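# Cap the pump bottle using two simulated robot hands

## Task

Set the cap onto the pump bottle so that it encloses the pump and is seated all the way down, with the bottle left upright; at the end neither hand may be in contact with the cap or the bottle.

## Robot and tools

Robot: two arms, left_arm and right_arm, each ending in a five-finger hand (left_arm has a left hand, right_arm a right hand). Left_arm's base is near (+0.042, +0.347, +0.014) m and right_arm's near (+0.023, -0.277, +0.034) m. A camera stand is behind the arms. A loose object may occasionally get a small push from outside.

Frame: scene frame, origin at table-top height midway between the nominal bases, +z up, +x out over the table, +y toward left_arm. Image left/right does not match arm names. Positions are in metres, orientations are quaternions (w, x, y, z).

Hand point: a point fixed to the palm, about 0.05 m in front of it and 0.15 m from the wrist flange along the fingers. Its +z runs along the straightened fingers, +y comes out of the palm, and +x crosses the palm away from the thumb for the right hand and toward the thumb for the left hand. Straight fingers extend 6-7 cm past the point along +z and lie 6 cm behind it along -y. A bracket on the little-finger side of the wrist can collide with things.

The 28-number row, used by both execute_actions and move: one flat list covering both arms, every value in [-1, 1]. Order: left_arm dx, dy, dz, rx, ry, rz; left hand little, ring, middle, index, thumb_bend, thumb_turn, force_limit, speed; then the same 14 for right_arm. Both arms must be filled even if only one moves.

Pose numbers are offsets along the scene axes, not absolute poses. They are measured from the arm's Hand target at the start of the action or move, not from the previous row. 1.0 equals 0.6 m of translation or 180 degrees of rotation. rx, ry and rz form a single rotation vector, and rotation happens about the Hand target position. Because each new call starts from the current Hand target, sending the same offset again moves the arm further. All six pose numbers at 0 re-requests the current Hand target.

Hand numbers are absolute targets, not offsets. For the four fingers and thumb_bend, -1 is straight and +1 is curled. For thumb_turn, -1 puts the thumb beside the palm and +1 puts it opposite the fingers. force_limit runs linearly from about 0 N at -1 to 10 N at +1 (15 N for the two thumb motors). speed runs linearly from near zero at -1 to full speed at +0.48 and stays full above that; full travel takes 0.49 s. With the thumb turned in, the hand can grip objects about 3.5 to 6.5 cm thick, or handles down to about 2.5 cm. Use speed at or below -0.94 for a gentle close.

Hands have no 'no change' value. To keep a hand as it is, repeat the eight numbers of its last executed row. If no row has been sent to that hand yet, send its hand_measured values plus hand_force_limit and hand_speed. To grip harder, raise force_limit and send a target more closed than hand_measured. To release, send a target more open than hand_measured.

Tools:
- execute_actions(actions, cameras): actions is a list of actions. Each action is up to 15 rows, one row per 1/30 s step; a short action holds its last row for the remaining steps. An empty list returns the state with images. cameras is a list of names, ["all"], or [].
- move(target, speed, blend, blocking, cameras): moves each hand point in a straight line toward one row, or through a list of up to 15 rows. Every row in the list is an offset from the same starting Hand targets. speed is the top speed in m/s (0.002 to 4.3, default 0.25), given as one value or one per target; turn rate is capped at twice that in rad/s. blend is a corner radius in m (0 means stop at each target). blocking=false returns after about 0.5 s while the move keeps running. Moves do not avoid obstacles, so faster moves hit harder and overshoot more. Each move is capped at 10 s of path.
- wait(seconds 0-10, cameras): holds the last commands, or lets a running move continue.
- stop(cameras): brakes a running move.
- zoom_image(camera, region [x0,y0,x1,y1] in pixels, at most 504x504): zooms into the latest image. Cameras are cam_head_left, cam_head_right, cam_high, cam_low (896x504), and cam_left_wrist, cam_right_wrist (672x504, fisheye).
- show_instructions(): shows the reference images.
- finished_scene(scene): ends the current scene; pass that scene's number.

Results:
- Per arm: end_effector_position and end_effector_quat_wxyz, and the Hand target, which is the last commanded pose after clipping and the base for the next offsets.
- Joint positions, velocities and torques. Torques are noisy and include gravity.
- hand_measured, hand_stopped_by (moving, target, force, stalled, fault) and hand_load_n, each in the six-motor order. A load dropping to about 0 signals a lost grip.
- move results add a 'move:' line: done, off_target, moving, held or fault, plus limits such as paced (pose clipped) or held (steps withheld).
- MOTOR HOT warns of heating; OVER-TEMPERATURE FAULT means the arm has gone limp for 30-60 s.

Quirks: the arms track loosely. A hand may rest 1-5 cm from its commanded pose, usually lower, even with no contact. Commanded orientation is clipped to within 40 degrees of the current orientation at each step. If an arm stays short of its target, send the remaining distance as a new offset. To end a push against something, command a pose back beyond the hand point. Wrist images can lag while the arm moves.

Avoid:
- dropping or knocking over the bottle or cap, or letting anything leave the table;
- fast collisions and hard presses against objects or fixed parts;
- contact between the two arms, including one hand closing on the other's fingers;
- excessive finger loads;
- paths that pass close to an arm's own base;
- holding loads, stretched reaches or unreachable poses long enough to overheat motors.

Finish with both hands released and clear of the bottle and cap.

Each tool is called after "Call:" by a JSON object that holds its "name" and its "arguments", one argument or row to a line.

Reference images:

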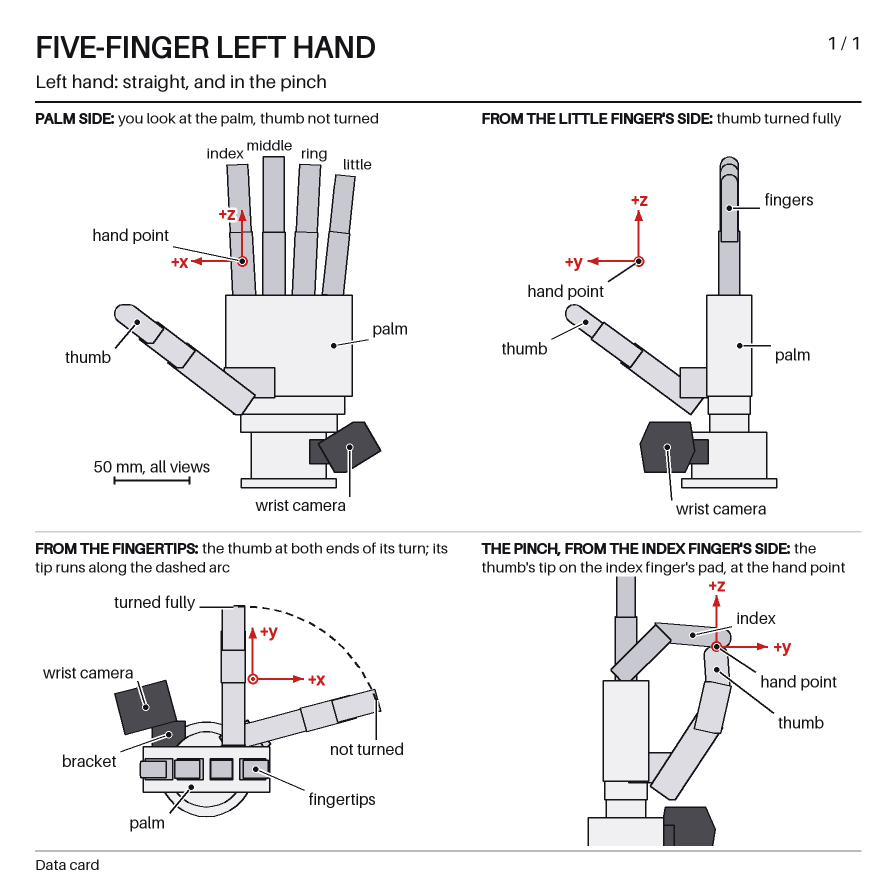

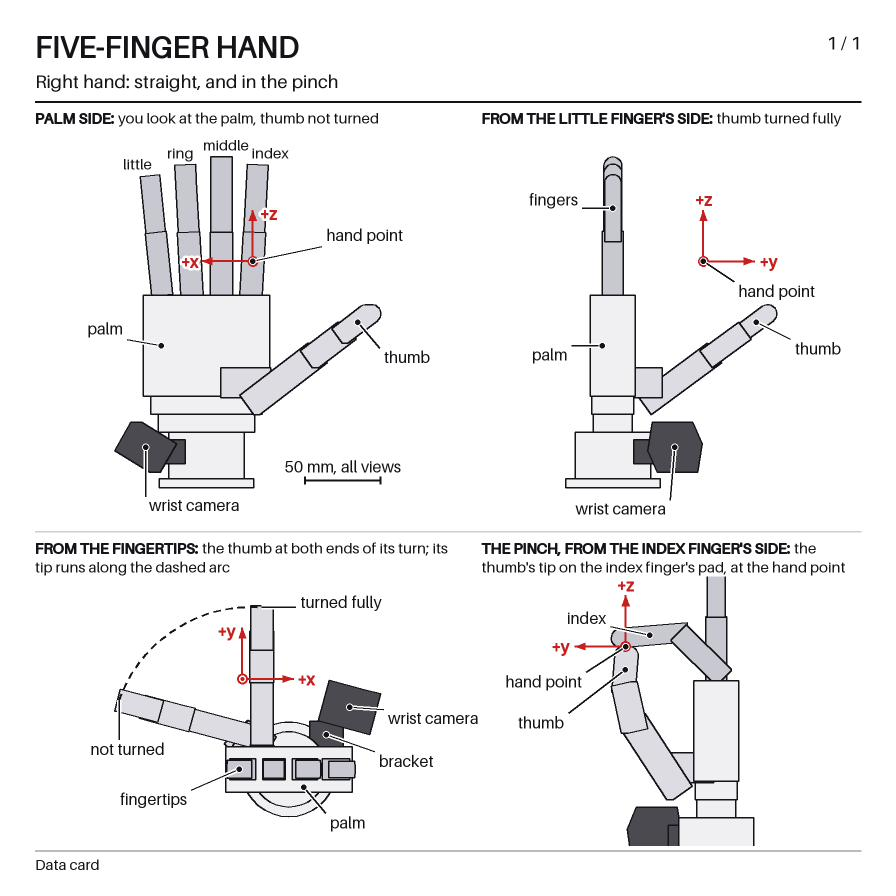

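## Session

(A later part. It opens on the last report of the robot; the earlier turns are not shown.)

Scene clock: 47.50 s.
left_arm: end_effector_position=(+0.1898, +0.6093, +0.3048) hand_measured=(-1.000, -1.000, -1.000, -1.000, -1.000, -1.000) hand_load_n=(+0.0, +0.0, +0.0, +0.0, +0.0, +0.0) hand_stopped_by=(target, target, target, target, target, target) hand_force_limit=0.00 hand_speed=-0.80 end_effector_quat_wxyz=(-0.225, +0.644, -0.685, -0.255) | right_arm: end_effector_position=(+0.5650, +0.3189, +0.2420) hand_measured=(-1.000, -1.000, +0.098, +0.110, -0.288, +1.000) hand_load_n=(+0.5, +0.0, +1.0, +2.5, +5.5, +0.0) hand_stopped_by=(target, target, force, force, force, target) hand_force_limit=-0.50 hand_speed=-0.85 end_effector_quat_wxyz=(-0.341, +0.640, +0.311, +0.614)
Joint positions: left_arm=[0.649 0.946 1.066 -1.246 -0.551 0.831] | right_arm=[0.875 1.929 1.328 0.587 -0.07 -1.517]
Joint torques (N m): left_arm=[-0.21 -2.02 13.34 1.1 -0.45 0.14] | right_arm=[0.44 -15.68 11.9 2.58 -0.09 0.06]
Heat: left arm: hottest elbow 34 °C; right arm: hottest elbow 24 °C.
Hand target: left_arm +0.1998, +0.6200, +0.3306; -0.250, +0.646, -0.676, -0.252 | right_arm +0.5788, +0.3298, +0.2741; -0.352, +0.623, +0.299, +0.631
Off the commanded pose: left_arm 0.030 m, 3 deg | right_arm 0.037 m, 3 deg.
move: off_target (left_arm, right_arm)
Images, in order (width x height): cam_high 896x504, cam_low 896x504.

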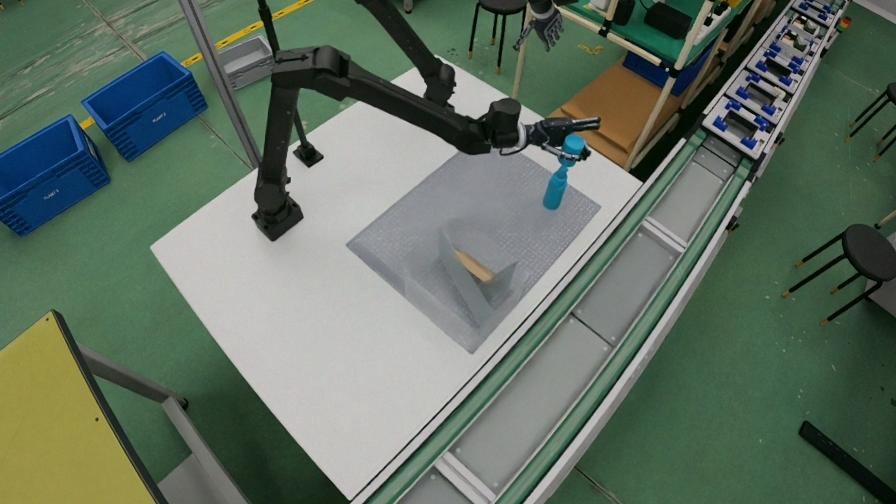

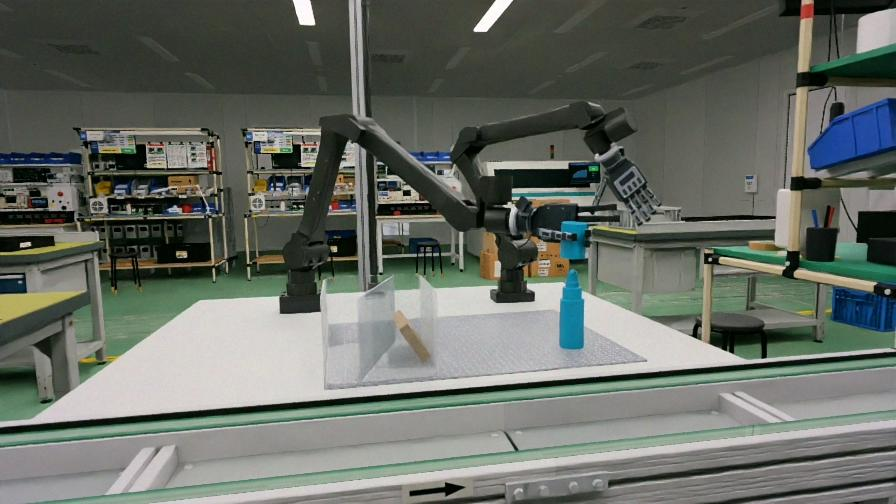

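Call:
{"name": "move", "arguments": {
  "target": [0,0,0,0,0,0,-1,-1,-1,-1,-1,-1,0,-0.8,0.0037,-0.0033,-0.08,0.0056,-0.0052,0,-1,-1,0.2,0.2,0.4,1,-0.5,-0.85],
  "speed": 0.06,
  "cameras": ["cam_high","cam_low","cam_right_wrist"]
}}

Call:
{"name": "zoom_image", "arguments": {
  "camera": "cam_low",
  "region": [540, 220, 610, 355]
}}

Call:
{"name": "zoom_image", "arguments": {
  "camera": "cam_high",
  "region": [530, 130, 610, 215]
}}

Scene clock: 53.77 s.
left_arm: end_effector_position=(+0.1898, +0.6093, +0.3048) hand_measured=(-1.000, -1.000, -1.000, -1.000, -1.000, -1.000) hand_load_n=(+0.0, +0.0, +0.0, +0.0, +0.0, +0.0) hand_stopped_by=(target, target, target, target, target, target) hand_force_limit=0.00 hand_speed=-0.80 end_effector_quat_wxyz=(-0.225, +0.644, -0.685, -0.255) | right_arm: end_effector_position=(+0.5720, +0.3251, +0.2100) hand_measured=(-1.000, -1.000, +0.098, +0.110, -0.288, +1.000) hand_load_n=(+0.0, +0.0, +1.0, +2.5, +5.5, +0.0) hand_stopped_by=(target, target, force, force, force, target) hand_force_limit=-0.50 hand_speed=-0.85 end_effector_quat_wxyz=(-0.348, +0.626, +0.306, +0.627)
Joint positions: left_arm=[0.649 0.946 1.066 -1.246 -0.551 0.831] | right_arm=[0.872 2.013 1.328 0.713 -0.075 -1.517]
Joint torques (N m): left_arm=[-0.26 -2.02 13.34 1.11 -0.45 0.14] | right_arm=[0.5 -16.09 8.88 3.14 -0.08 0.06]
Heat: left arm: hottest elbow 35 °C; right arm: hottest elbow 25 °C.
Hand target: left_arm +0.1998, +0.6200, +0.3306; -0.250, +0.646, -0.676, -0.252 | right_arm +0.5810, +0.3278, +0.2261; -0.355, +0.614, +0.296, +0.639
Off the commanded pose: left_arm 0.030 m, 3 deg | right_arm 0.019 m, 2 deg.
move: off_target (left_arm, right_arm)
camera_calibration:
cam_right_wrist: T_world_to_cam=[[0.823807, -0.540061, 0.172267, -0.32495], [-0.148663, -0.499081, -0.853708, 0.424164], [0.54703, 0.677681, -0.491434, -0.314544], [0, 0, 0, 1]] pos_world=[0.502818, 0.249361, 0.263513]
Images, in order (width x height): cam_high 896x504, cam_low 896x504, cam_right_wrist 672x504.

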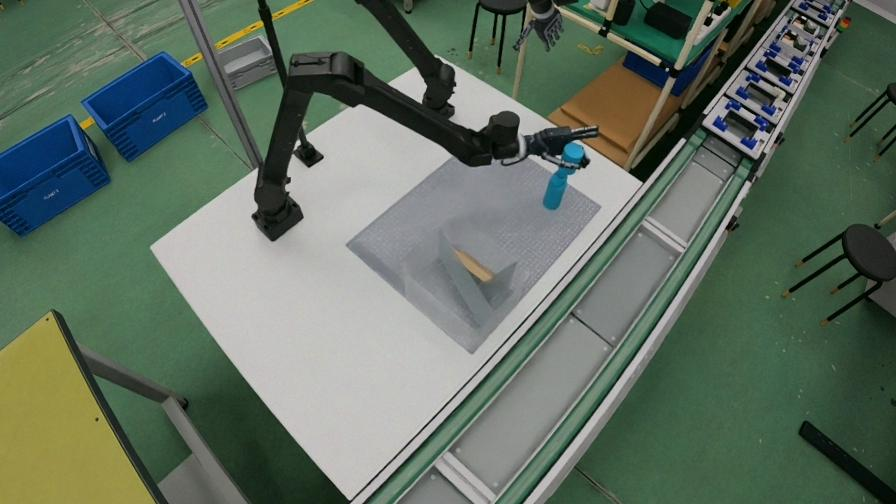

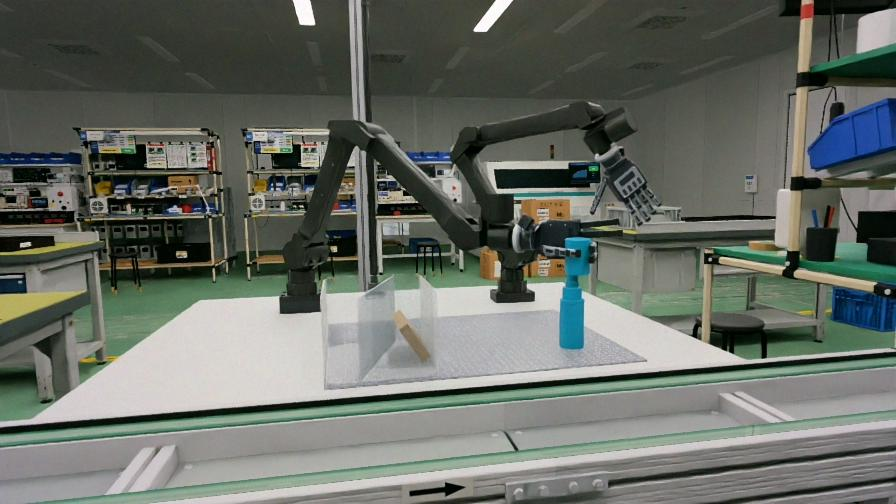

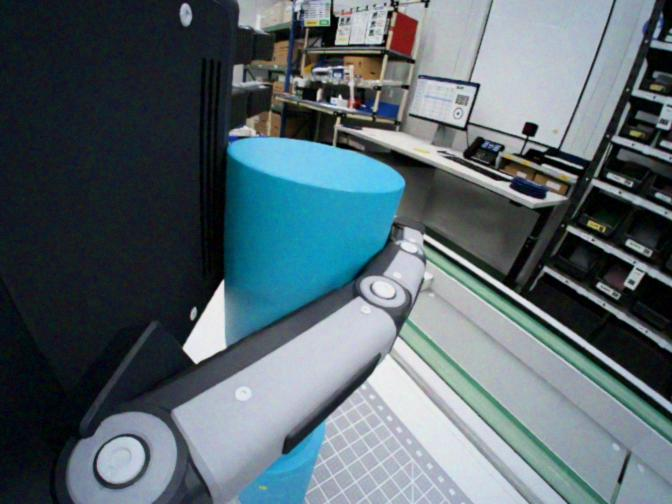

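Scaled by 3.733 from the camera's 896x504 image, which has a finer 1280x720 frame.

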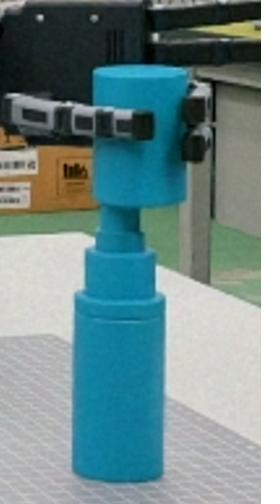

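Scaled by 5.929 from the camera's 896x504 image, which has a finer 1280x720 frame.

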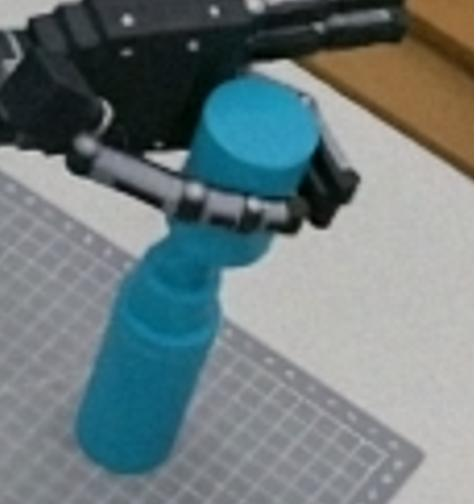

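Call:
{"name": "move", "arguments": {
  "target": [0,0,0,0,0,0,-1,-1,-1,-1,-1,-1,0,-0.8,-0.0093,-0.0372,-0.0235,-0.0103,0.0086,0,-1,-1,0.2,0.2,0.4,1,-0.5,-0.85],
  "speed": 0.06,
  "cameras": ["cam_high","cam_low"]
}}

Call:
{"name": "zoom_image", "arguments": {
  "camera": "cam_low",
  "region": [540, 230, 600, 290]
}}

Call:
{"name": "zoom_image", "arguments": {
  "camera": "cam_low",
  "region": [540, 260, 600, 355]
}}

Call:
{"name": "zoom_image", "arguments": {
  "camera": "cam_high",
  "region": [535, 130, 605, 215]
}}

Scene clock: 60.10 s.
left_arm: end_effector_position=(+0.1898, +0.6093, +0.3048) hand_measured=(-1.000, -1.000, -1.000, -1.000, -1.000, -1.000) hand_load_n=(+0.0, +0.0, +0.0, +0.0, +0.0, +0.0) hand_stopped_by=(target, target, target, target, target, target) hand_force_limit=0.00 hand_speed=-0.80 end_effector_quat_wxyz=(-0.225, +0.644, -0.685, -0.255) | right_arm: end_effector_position=(+0.5727, +0.3116, +0.1909) hand_measured=(-1.000, -1.000, +0.098, +0.110, -0.288, +1.000) hand_load_n=(+0.0, +0.0, +1.0, +2.5, +6.0, -0.5) hand_stopped_by=(target, target, force, force, force, target) hand_force_limit=-0.50 hand_speed=-0.85 end_effector_quat_wxyz=(-0.344, +0.637, +0.311, +0.616)
Joint positions: left_arm=[0.649 0.946 1.066 -1.246 -0.551 0.831] | right_arm=[0.856 2.011 1.292 0.713 -0.092 -1.516]
Joint torques (N m): left_arm=[-0.26 -2.02 13.34 1.11 -0.45 0.14] | right_arm=[0.44 -18.14 6.26 2.82 -0.03 0.07]
Heat: left arm: hottest elbow 36 °C; right arm: hottest elbow 26 °C.
Hand target: left_arm +0.1998, +0.6200, +0.3306; -0.250, +0.646, -0.676, -0.252 | right_arm +0.5755, +0.3056, +0.2122; -0.350, +0.629, +0.302, +0.626
Off the commanded pose: left_arm 0.030 m, 3 deg | right_arm 0.022 m, 2 deg.
move: off_target (left_arm, right_arm)
Images, in order (width x height): cam_high 896x504, cam_low 896x504.

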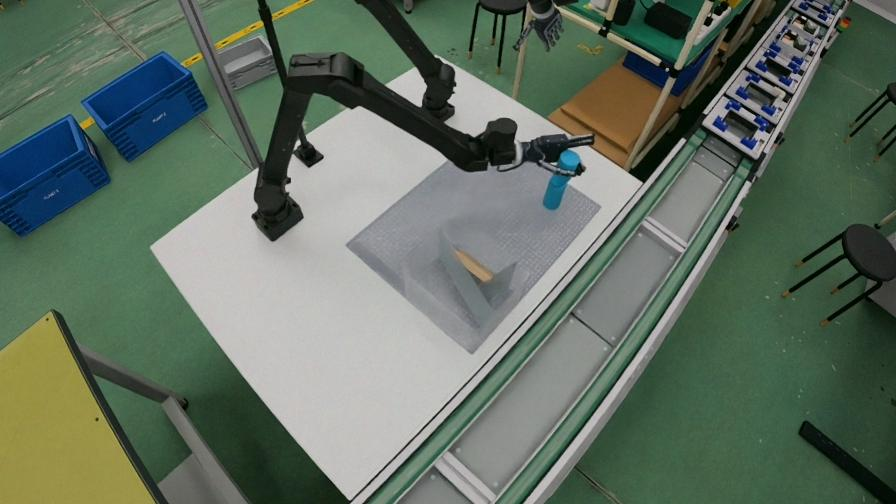

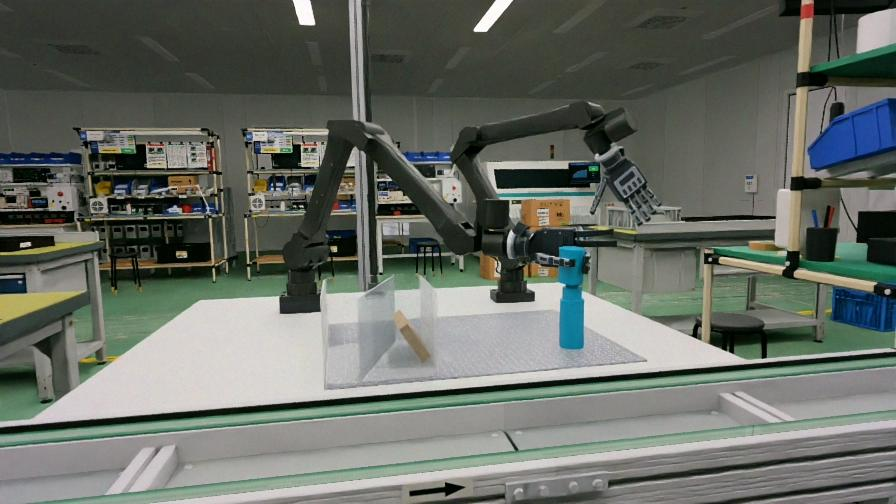

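Scaled by 8.400 from the camera's 896x504 image, which has a finer 1280x720 frame.

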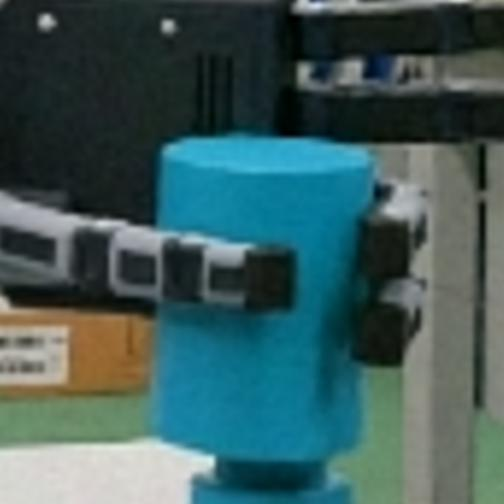

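Scaled by 5.305 from the camera's 896x504 image, which has a finer 1280x720 frame.

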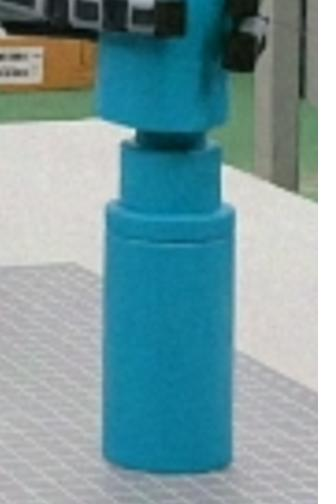

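Scaled by 5.929 from the camera's 896x504 image, which has a finer 1280x720 frame.

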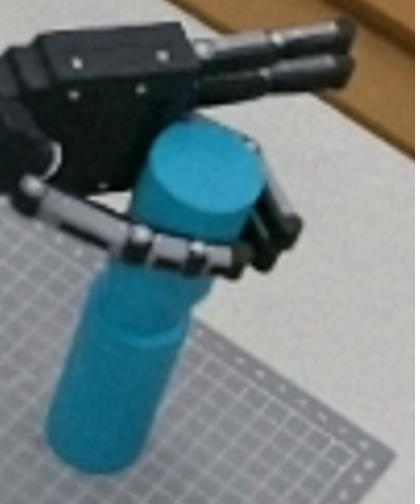

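Call:
{"name": "move", "arguments": {
  "target": [0,0,0,0,0,0,-1,-1,-1,-1,-1,-1,0,-0.8,-0.0195,0.0235,-0.0548,-0.0039,0.0033,0,-1,-1,0.2,0.2,0.4,1,-0.5,-0.85],
  "speed": 0.06,
  "cameras": ["cam_high","cam_low"]
}}

Call:
{"name": "zoom_image", "arguments": {
  "camera": "cam_low",
  "region": [540, 240, 600, 300]
}}

Call:
{"name": "zoom_image", "arguments": {
  "camera": "cam_low",
  "region": [540, 260, 600, 355]
}}

Call:
{"name": "zoom_image", "arguments": {
  "camera": "cam_high",
  "region": [535, 130, 605, 215]
}}

Scene clock: 65.57 s.
left_arm: end_effector_position=(+0.1898, +0.6093, +0.3048) hand_measured=(-1.000, -1.000, -1.000, -1.000, -1.000, -1.000) hand_load_n=(+0.0, +0.0, +0.0, +0.0, +0.0, +0.0) hand_stopped_by=(target, target, target, target, target, target) hand_force_limit=0.00 hand_speed=-0.80 end_effector_quat_wxyz=(-0.225, +0.644, -0.685, -0.255) | right_arm: end_effector_position=(+0.5678, +0.3157, +0.1785) hand_measured=(-1.000, -1.000, +0.098, +0.110, -0.288, +1.000) hand_load_n=(+0.0, +0.0, +1.0, +2.5, +6.0, -0.5) hand_stopped_by=(target, target, force, force, force, target) hand_force_limit=-0.50 hand_speed=-0.85 end_effector_quat_wxyz=(-0.341, +0.638, +0.307, +0.618)
Joint positions: left_arm=[0.649 0.946 1.066 -1.246 -0.551 0.831] | right_arm=[0.87 2.035 1.288 0.744 -0.069 -1.516]
Joint torques (N m): left_arm=[-0.21 -2.08 13.34 1.11 -0.45 0.14] | right_arm=[1.79 -16.62 6.39 3.14 0.19 0.06]
Heat: left arm: hottest elbow 37 °C; right arm: hottest elbow 25 °C.
Hand target: left_arm +0.1998, +0.6200, +0.3306; -0.250, +0.646, -0.676, -0.252 | right_arm +0.5638, +0.3195, +0.1792; -0.347, +0.634, +0.304, +0.621
Off the commanded pose: left_arm 0.030 m, 3 deg | right_arm 0.006 m, 1 deg.
move: off_target (left_arm)
Images, in order (width x height): cam_high 896x504, cam_low 896x504.

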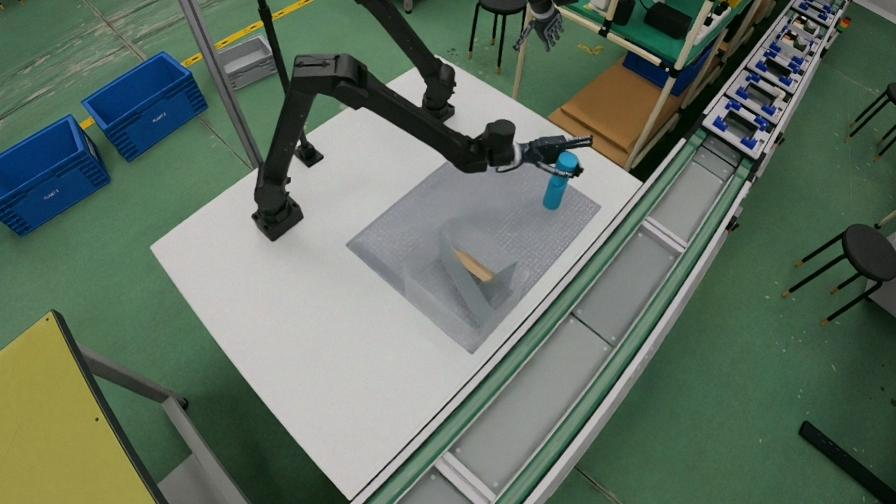

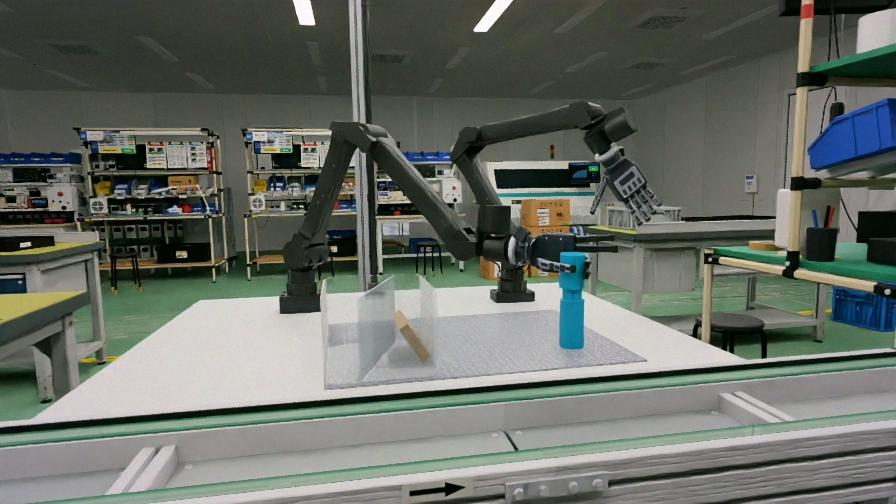

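Scaled by 8.400 from the camera's 896x504 image, which has a finer 1280x720 frame.

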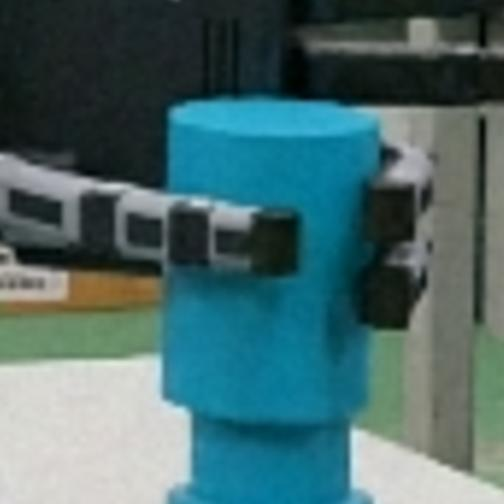

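Scaled by 5.305 from the camera's 896x504 image, which has a finer 1280x720 frame.

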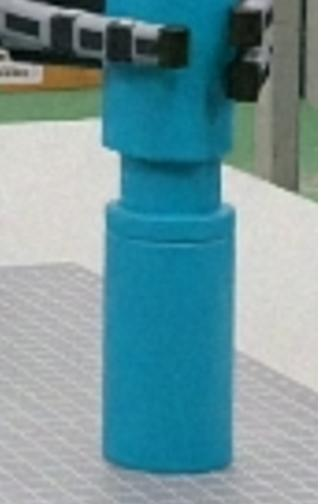

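Scaled by 5.929 from the camera's 896x504 image, which has a finer 1280x720 frame.

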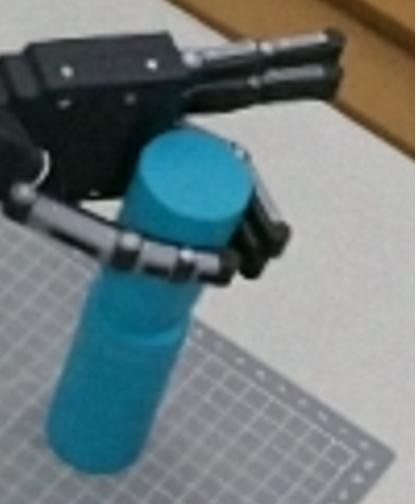

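Call:
{"name": "execute_actions", "arguments": {
  "actions": [
    [[0,0,0,0,0,0,-1,-1,-1,-1,-1,-1,0,-0.8,0,0,0,0,0,0,-1,-1,0.04,0.05,-0.34,1,-0.5,-0.85]]
  ],
  "cameras": ["cam_high","cam_low"]
}}

Call:
{"name": "zoom_image", "arguments": {
  "camera": "cam_low",
  "region": [535, 240, 605, 310]
}}

Call:
{"name": "zoom_image", "arguments": {
  "camera": "cam_high",
  "region": [535, 130, 605, 215]
}}

Scene clock: 67.47 s.
left_arm: end_effector_position=(+0.1898, +0.6093, +0.3048) hand_measured=(-1.000, -1.000, -1.000, -1.000, -1.000, -1.000) hand_load_n=(+0.0, +0.0, +0.0, +0.0, +0.0, +0.0) hand_stopped_by=(target, target, target, target, target, target) hand_force_limit=0.00 hand_speed=-0.80 end_effector_quat_wxyz=(-0.225, +0.644, -0.685, -0.255) | right_arm: end_effector_position=(+0.5678, +0.3158, +0.1791) hand_measured=(-1.000, -1.000, +0.040, +0.050, -0.340, +1.000) hand_load_n=(+0.0, +0.0, +0.0, +0.0, +0.0, +0.0) hand_stopped_by=(target, target, target, target, target, target) hand_force_limit=-0.50 hand_speed=-0.85 end_effector_quat_wxyz=(-0.341, +0.637, +0.307, +0.619)
Joint positions: left_arm=[0.649 0.946 1.066 -1.246 -0.551 0.831] | right_arm=[0.87 2.035 1.288 0.746 -0.069 -1.516]
Joint torques (N m): left_arm=[-0.21 -2.02 13.34 1.11 -0.45 0.13] | right_arm=[1.55 -15.97 6.43 3.1 0.16 0.03]
Heat: left arm: hottest elbow 38 °C; right arm: hottest elbow 25 °C.
Hand target: left_arm +0.1998, +0.6200, +0.3306; -0.250, +0.646, -0.676, -0.252 | right_arm +0.5638, +0.3196, +0.1792; -0.347, +0.634, +0.304, +0.621
Off the commanded pose: left_arm 0.030 m, 3 deg | right_arm 0.006 m, 1 deg.
Images, in order (width x height): cam_high 896x504, cam_low 896x504.

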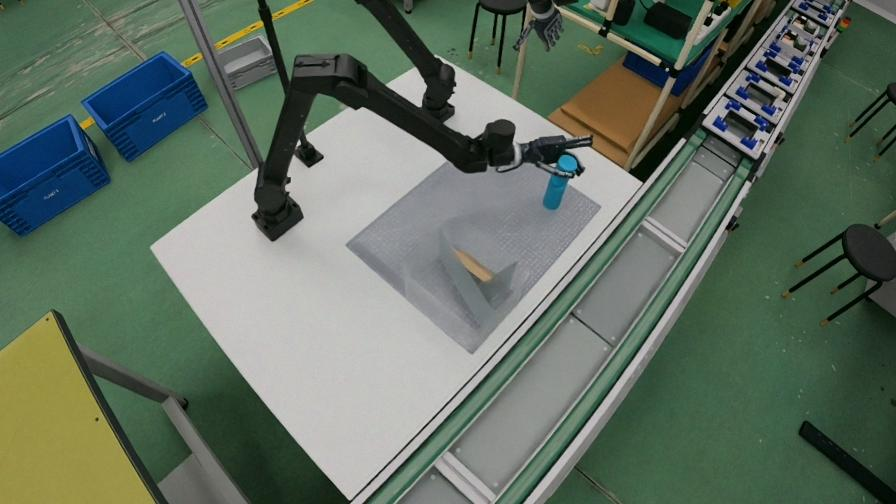

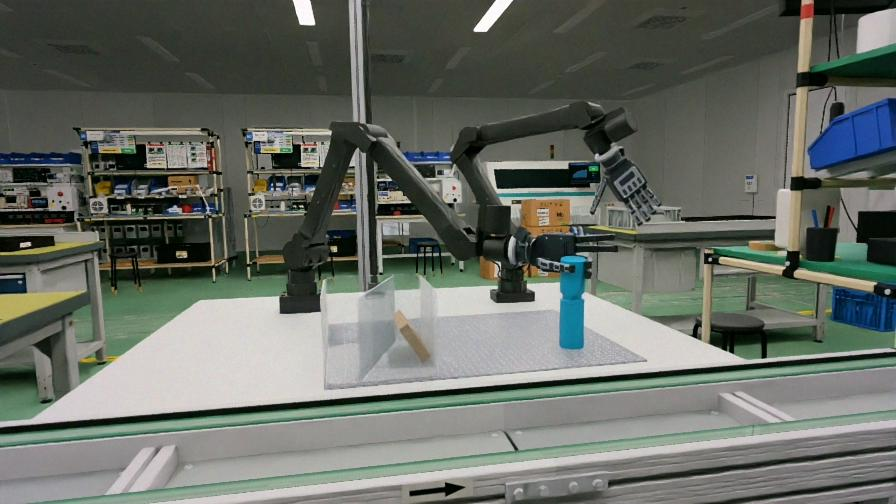

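Scaled by 7.200 from the camera's 896x504 image, which has a finer 1280x720 frame.

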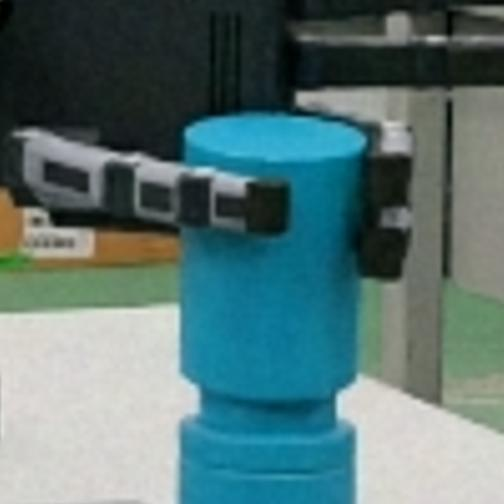

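Scaled by 5.929 from the camera's 896x504 image, which has a finer 1280x720 frame.

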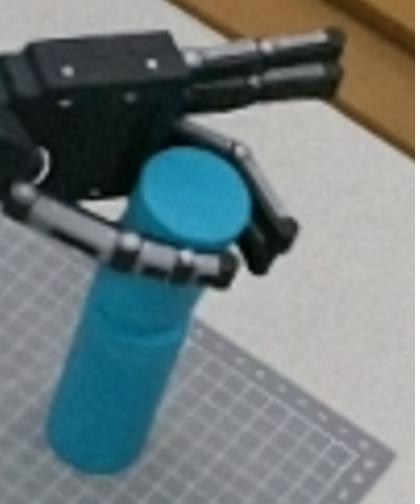

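Call:
{"name": "execute_actions", "arguments": {
  "actions": [
    [[0,0,0,0,0,0,-1,-1,-1,-1,-1,-1,0,-0.8,0,0,0,0,0,0,-1,-1,-0.2,-0.2,-0.55,1,-0.5,-0.8]],
    [[0,0,0,0,0,0,-1,-1,-1,-1,-1,-1,0,-0.8,0,0,0,0,0,0,-1,-1,-1,-1,-0.9,1,-0.5,-0.5]]
  ],
  "cameras": ["cam_high","cam_low","cam_right_wrist"]
}}

Call:
{"name": "zoom_image", "arguments": {
  "camera": "cam_low",
  "region": [535, 240, 605, 310]
}}

Call:
{"name": "zoom_image", "arguments": {
  "camera": "cam_high",
  "region": [535, 130, 605, 215]
}}

Scene clock: 70.33 s.
left_arm: end_effector_position=(+0.1898, +0.6093, +0.3048) hand_measured=(-1.000, -1.000, -1.000, -1.000, -1.000, -1.000) hand_load_n=(+0.0, +0.0, +0.0, +0.0, +0.0, +0.0) hand_stopped_by=(target, target, target, target, target, target) hand_force_limit=0.00 hand_speed=-0.80 end_effector_quat_wxyz=(-0.225, +0.644, -0.685, -0.255) | right_arm: end_effector_position=(+0.5678, +0.3158, +0.1791) hand_measured=(-1.000, -1.000, -1.000, -1.000, -0.900, +1.000) hand_load_n=(+0.5, +0.0, +0.0, +0.0, +0.0, +0.0) hand_stopped_by=(target, target, target, target, target, target) hand_force_limit=-0.50 hand_speed=-0.50 end_effector_quat_wxyz=(-0.341, +0.637, +0.307, +0.619)
Joint positions: left_arm=[0.649 0.946 1.066 -1.246 -0.551 0.831] | right_arm=[0.87 2.035 1.288 0.746 -0.069 -1.516]
Joint torques (N m): left_arm=[-0.21 -2.02 13.33 1.1 -0.45 0.14] | right_arm=[1.73 -16.03 6.41 3.07 0.18 0.05]
Heat: left arm: hottest elbow 38 °C; right arm: hottest elbow 25 °C.
Hand target: left_arm +0.1998, +0.6200, +0.3306; -0.250, +0.646, -0.676, -0.252 | right_arm +0.5638, +0.3196, +0.1792; -0.347, +0.634, +0.304, +0.621
Off the commanded pose: left_arm 0.030 m, 3 deg | right_arm 0.006 m, 1 deg.
camera_calibration:
cam_right_wrist: T_world_to_cam=[[0.822778, -0.542926, 0.168131, -0.318945], [-0.16908, -0.516234, -0.839592, 0.406979], [0.542631, 0.66237, -0.516544, -0.309368], [0, 0, 0, 1]] pos_world=[0.499106, 0.241849, 0.235519]
Images, in order (width x height): cam_high 896x504, cam_low 896x504, cam_right_wrist 672x504.

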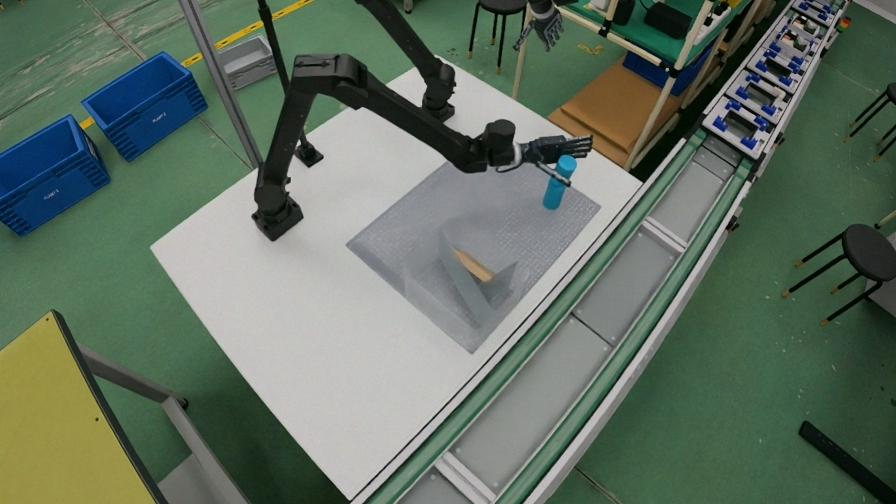

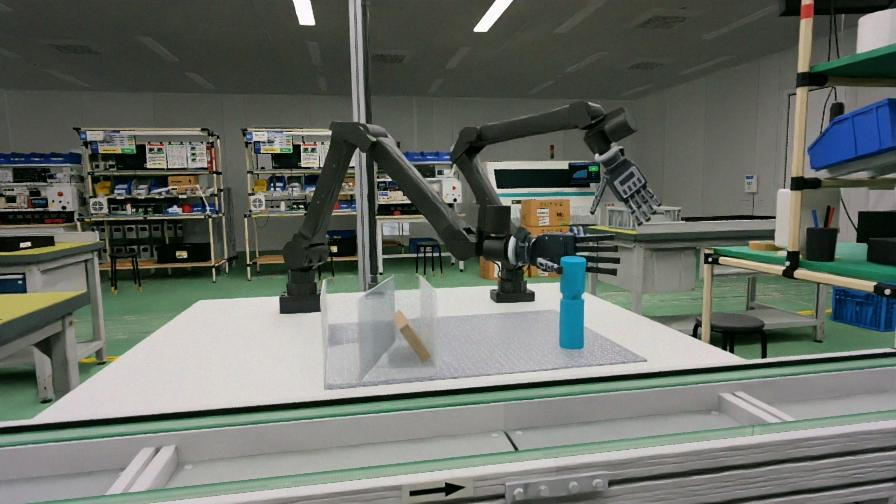

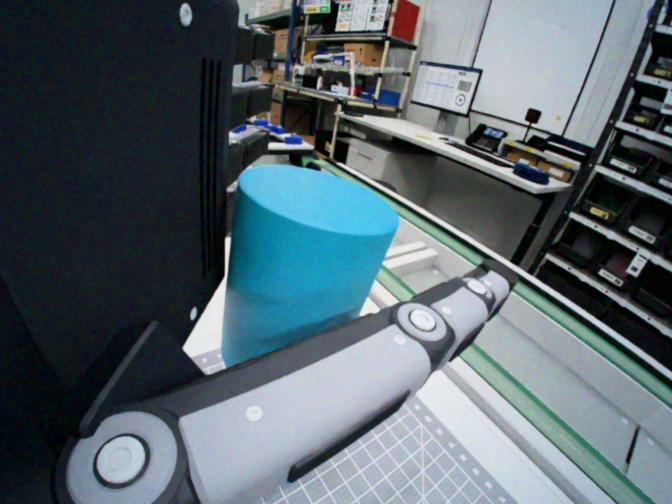

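Scaled by 7.200 from the camera's 896x504 image, which has a finer 1280x720 frame.

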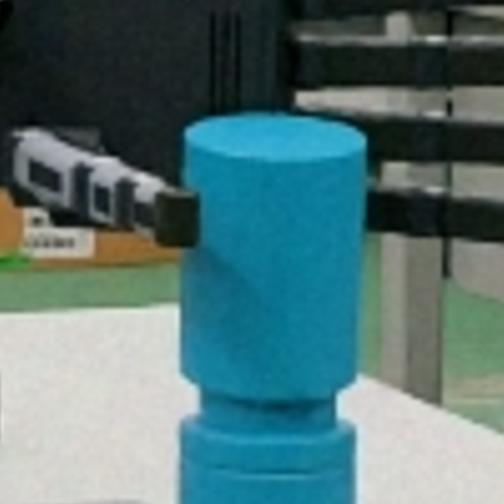

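Scaled by 5.929 from the camera's 896x504 image, which has a finer 1280x720 frame.

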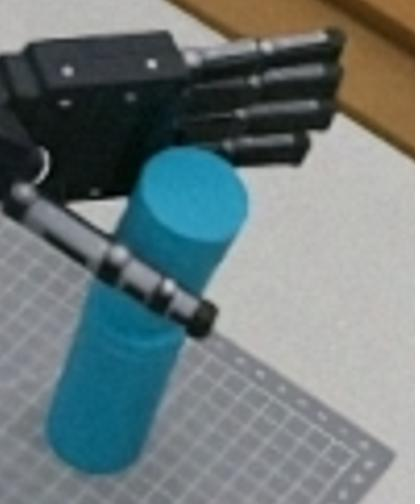

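Call:
{"name": "move", "arguments": {
  "target": [0,0,0,0,0,0,-1,-1,-1,-1,-1,-1,0,-0.8,-0.0153,0.0129,0,0,0,0,-1,-1,-1,-1,-0.9,1,-0.5,-0.5],
  "speed": 0.05,
  "cameras": ["cam_high","cam_low","cam_right_wrist"]
}}

Call:
{"name": "zoom_image", "arguments": {
  "camera": "cam_low",
  "region": [535, 240, 605, 310]
}}

Call:
{"name": "zoom_image", "arguments": {
  "camera": "cam_high",
  "region": [535, 130, 605, 215]
}}

Scene clock: 73.17 s.
left_arm: end_effector_position=(+0.1898, +0.6093, +0.3048) hand_measured=(-1.000, -1.000, -1.000, -1.000, -1.000, -1.000) hand_load_n=(+0.0, +0.0, +0.0, +0.0, +0.5, +0.0) hand_stopped_by=(target, target, target, target, target, target) hand_force_limit=0.00 hand_speed=-0.80 end_effector_quat_wxyz=(-0.225, +0.644, -0.685, -0.255) | right_arm: end_effector_position=(+0.5587, +0.3231, +0.1791) hand_measured=(-1.000, -1.000, -1.000, -1.000, -0.900, +1.000) hand_load_n=(+0.0, +0.0, +0.0, +0.0, +0.0, +0.5) hand_stopped_by=(target, target, target, target, target, target) hand_force_limit=-0.50 hand_speed=-0.50 end_effector_quat_wxyz=(-0.341, +0.637, +0.307, +0.619)
Joint positions: left_arm=[0.649 0.946 1.066 -1.246 -0.551 0.831] | right_arm=[0.889 2.035 1.288 0.746 -0.049 -1.516]
Joint torques (N m): left_arm=[-0.21 -2.02 13.34 1.11 -0.45 0.13] | right_arm=[1.32 -15.91 6.57 3.04 0.19 0.06]
Heat: left arm: hottest elbow 39 °C; right arm: hottest elbow 25 °C.
Hand target: left_arm +0.1998, +0.6200, +0.3306; -0.250, +0.646, -0.676, -0.252 | right_arm +0.5546, +0.3273, +0.1792; -0.347, +0.634, +0.304, +0.621
Off the commanded pose: left_arm 0.030 m, 3 deg | right_arm 0.006 m, 1 deg.
move: off_target (left_arm)
camera_calibration:
cam_right_wrist: T_world_to_cam=[[0.822548, -0.543274, 0.168131, -0.307213], [-0.169288, -0.51615, -0.839601, 0.409275], [0.542915, 0.66215, -0.516528, -0.309299], [0, 0, 0, 1]] pos_world=[0.489906, 0.249149, 0.235519]
Images, in order (width x height): cam_high 896x504, cam_low 896x504, cam_right_wrist 672x504.

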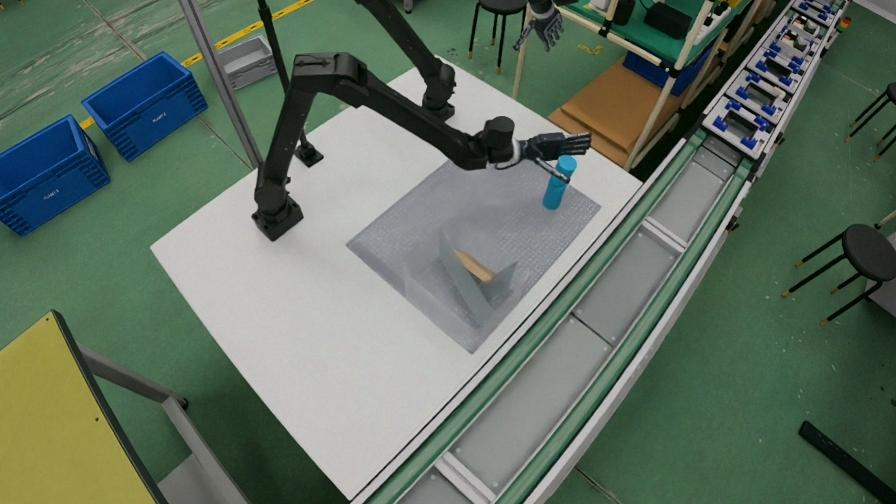

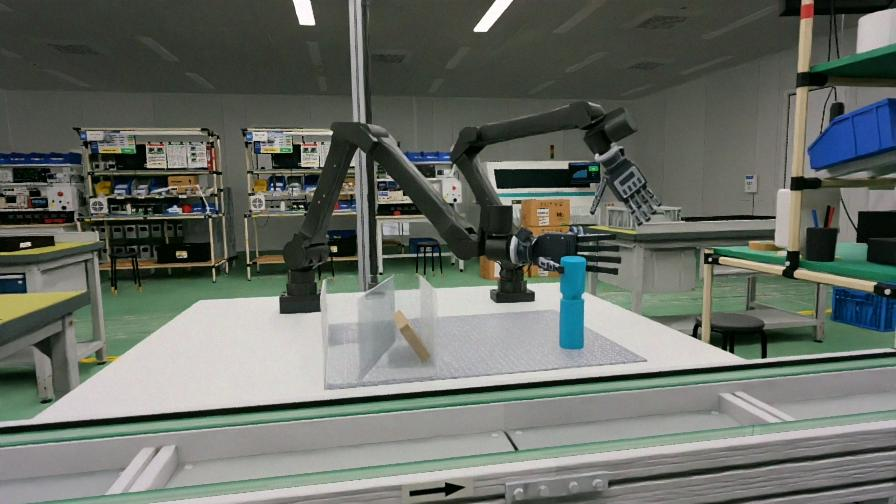

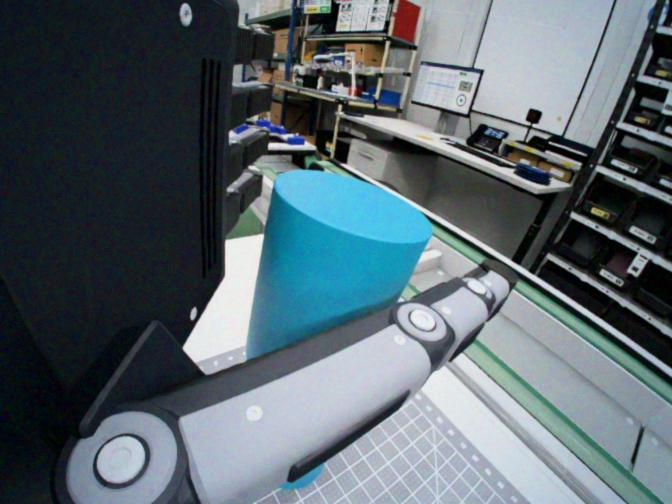

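Scaled by 7.200 from the camera's 896x504 image, which has a finer 1280x720 frame.

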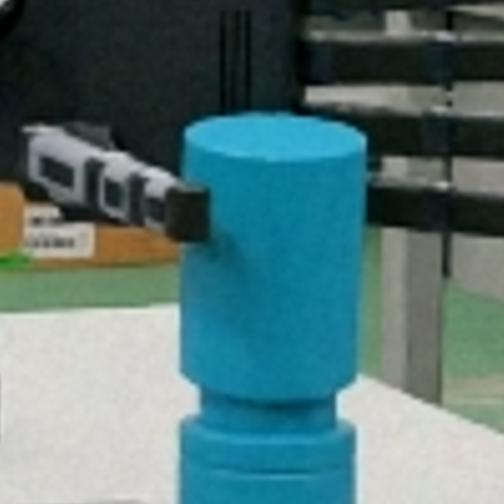

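Scaled by 5.929 from the camera's 896x504 image, which has a finer 1280x720 frame.

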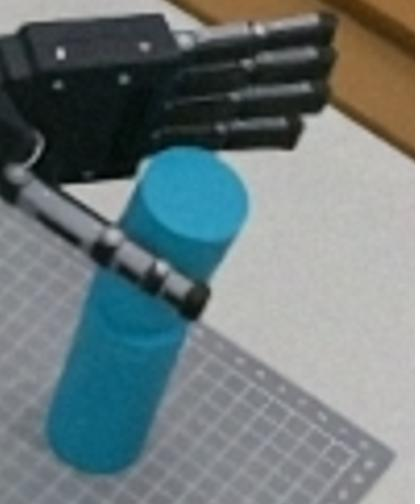

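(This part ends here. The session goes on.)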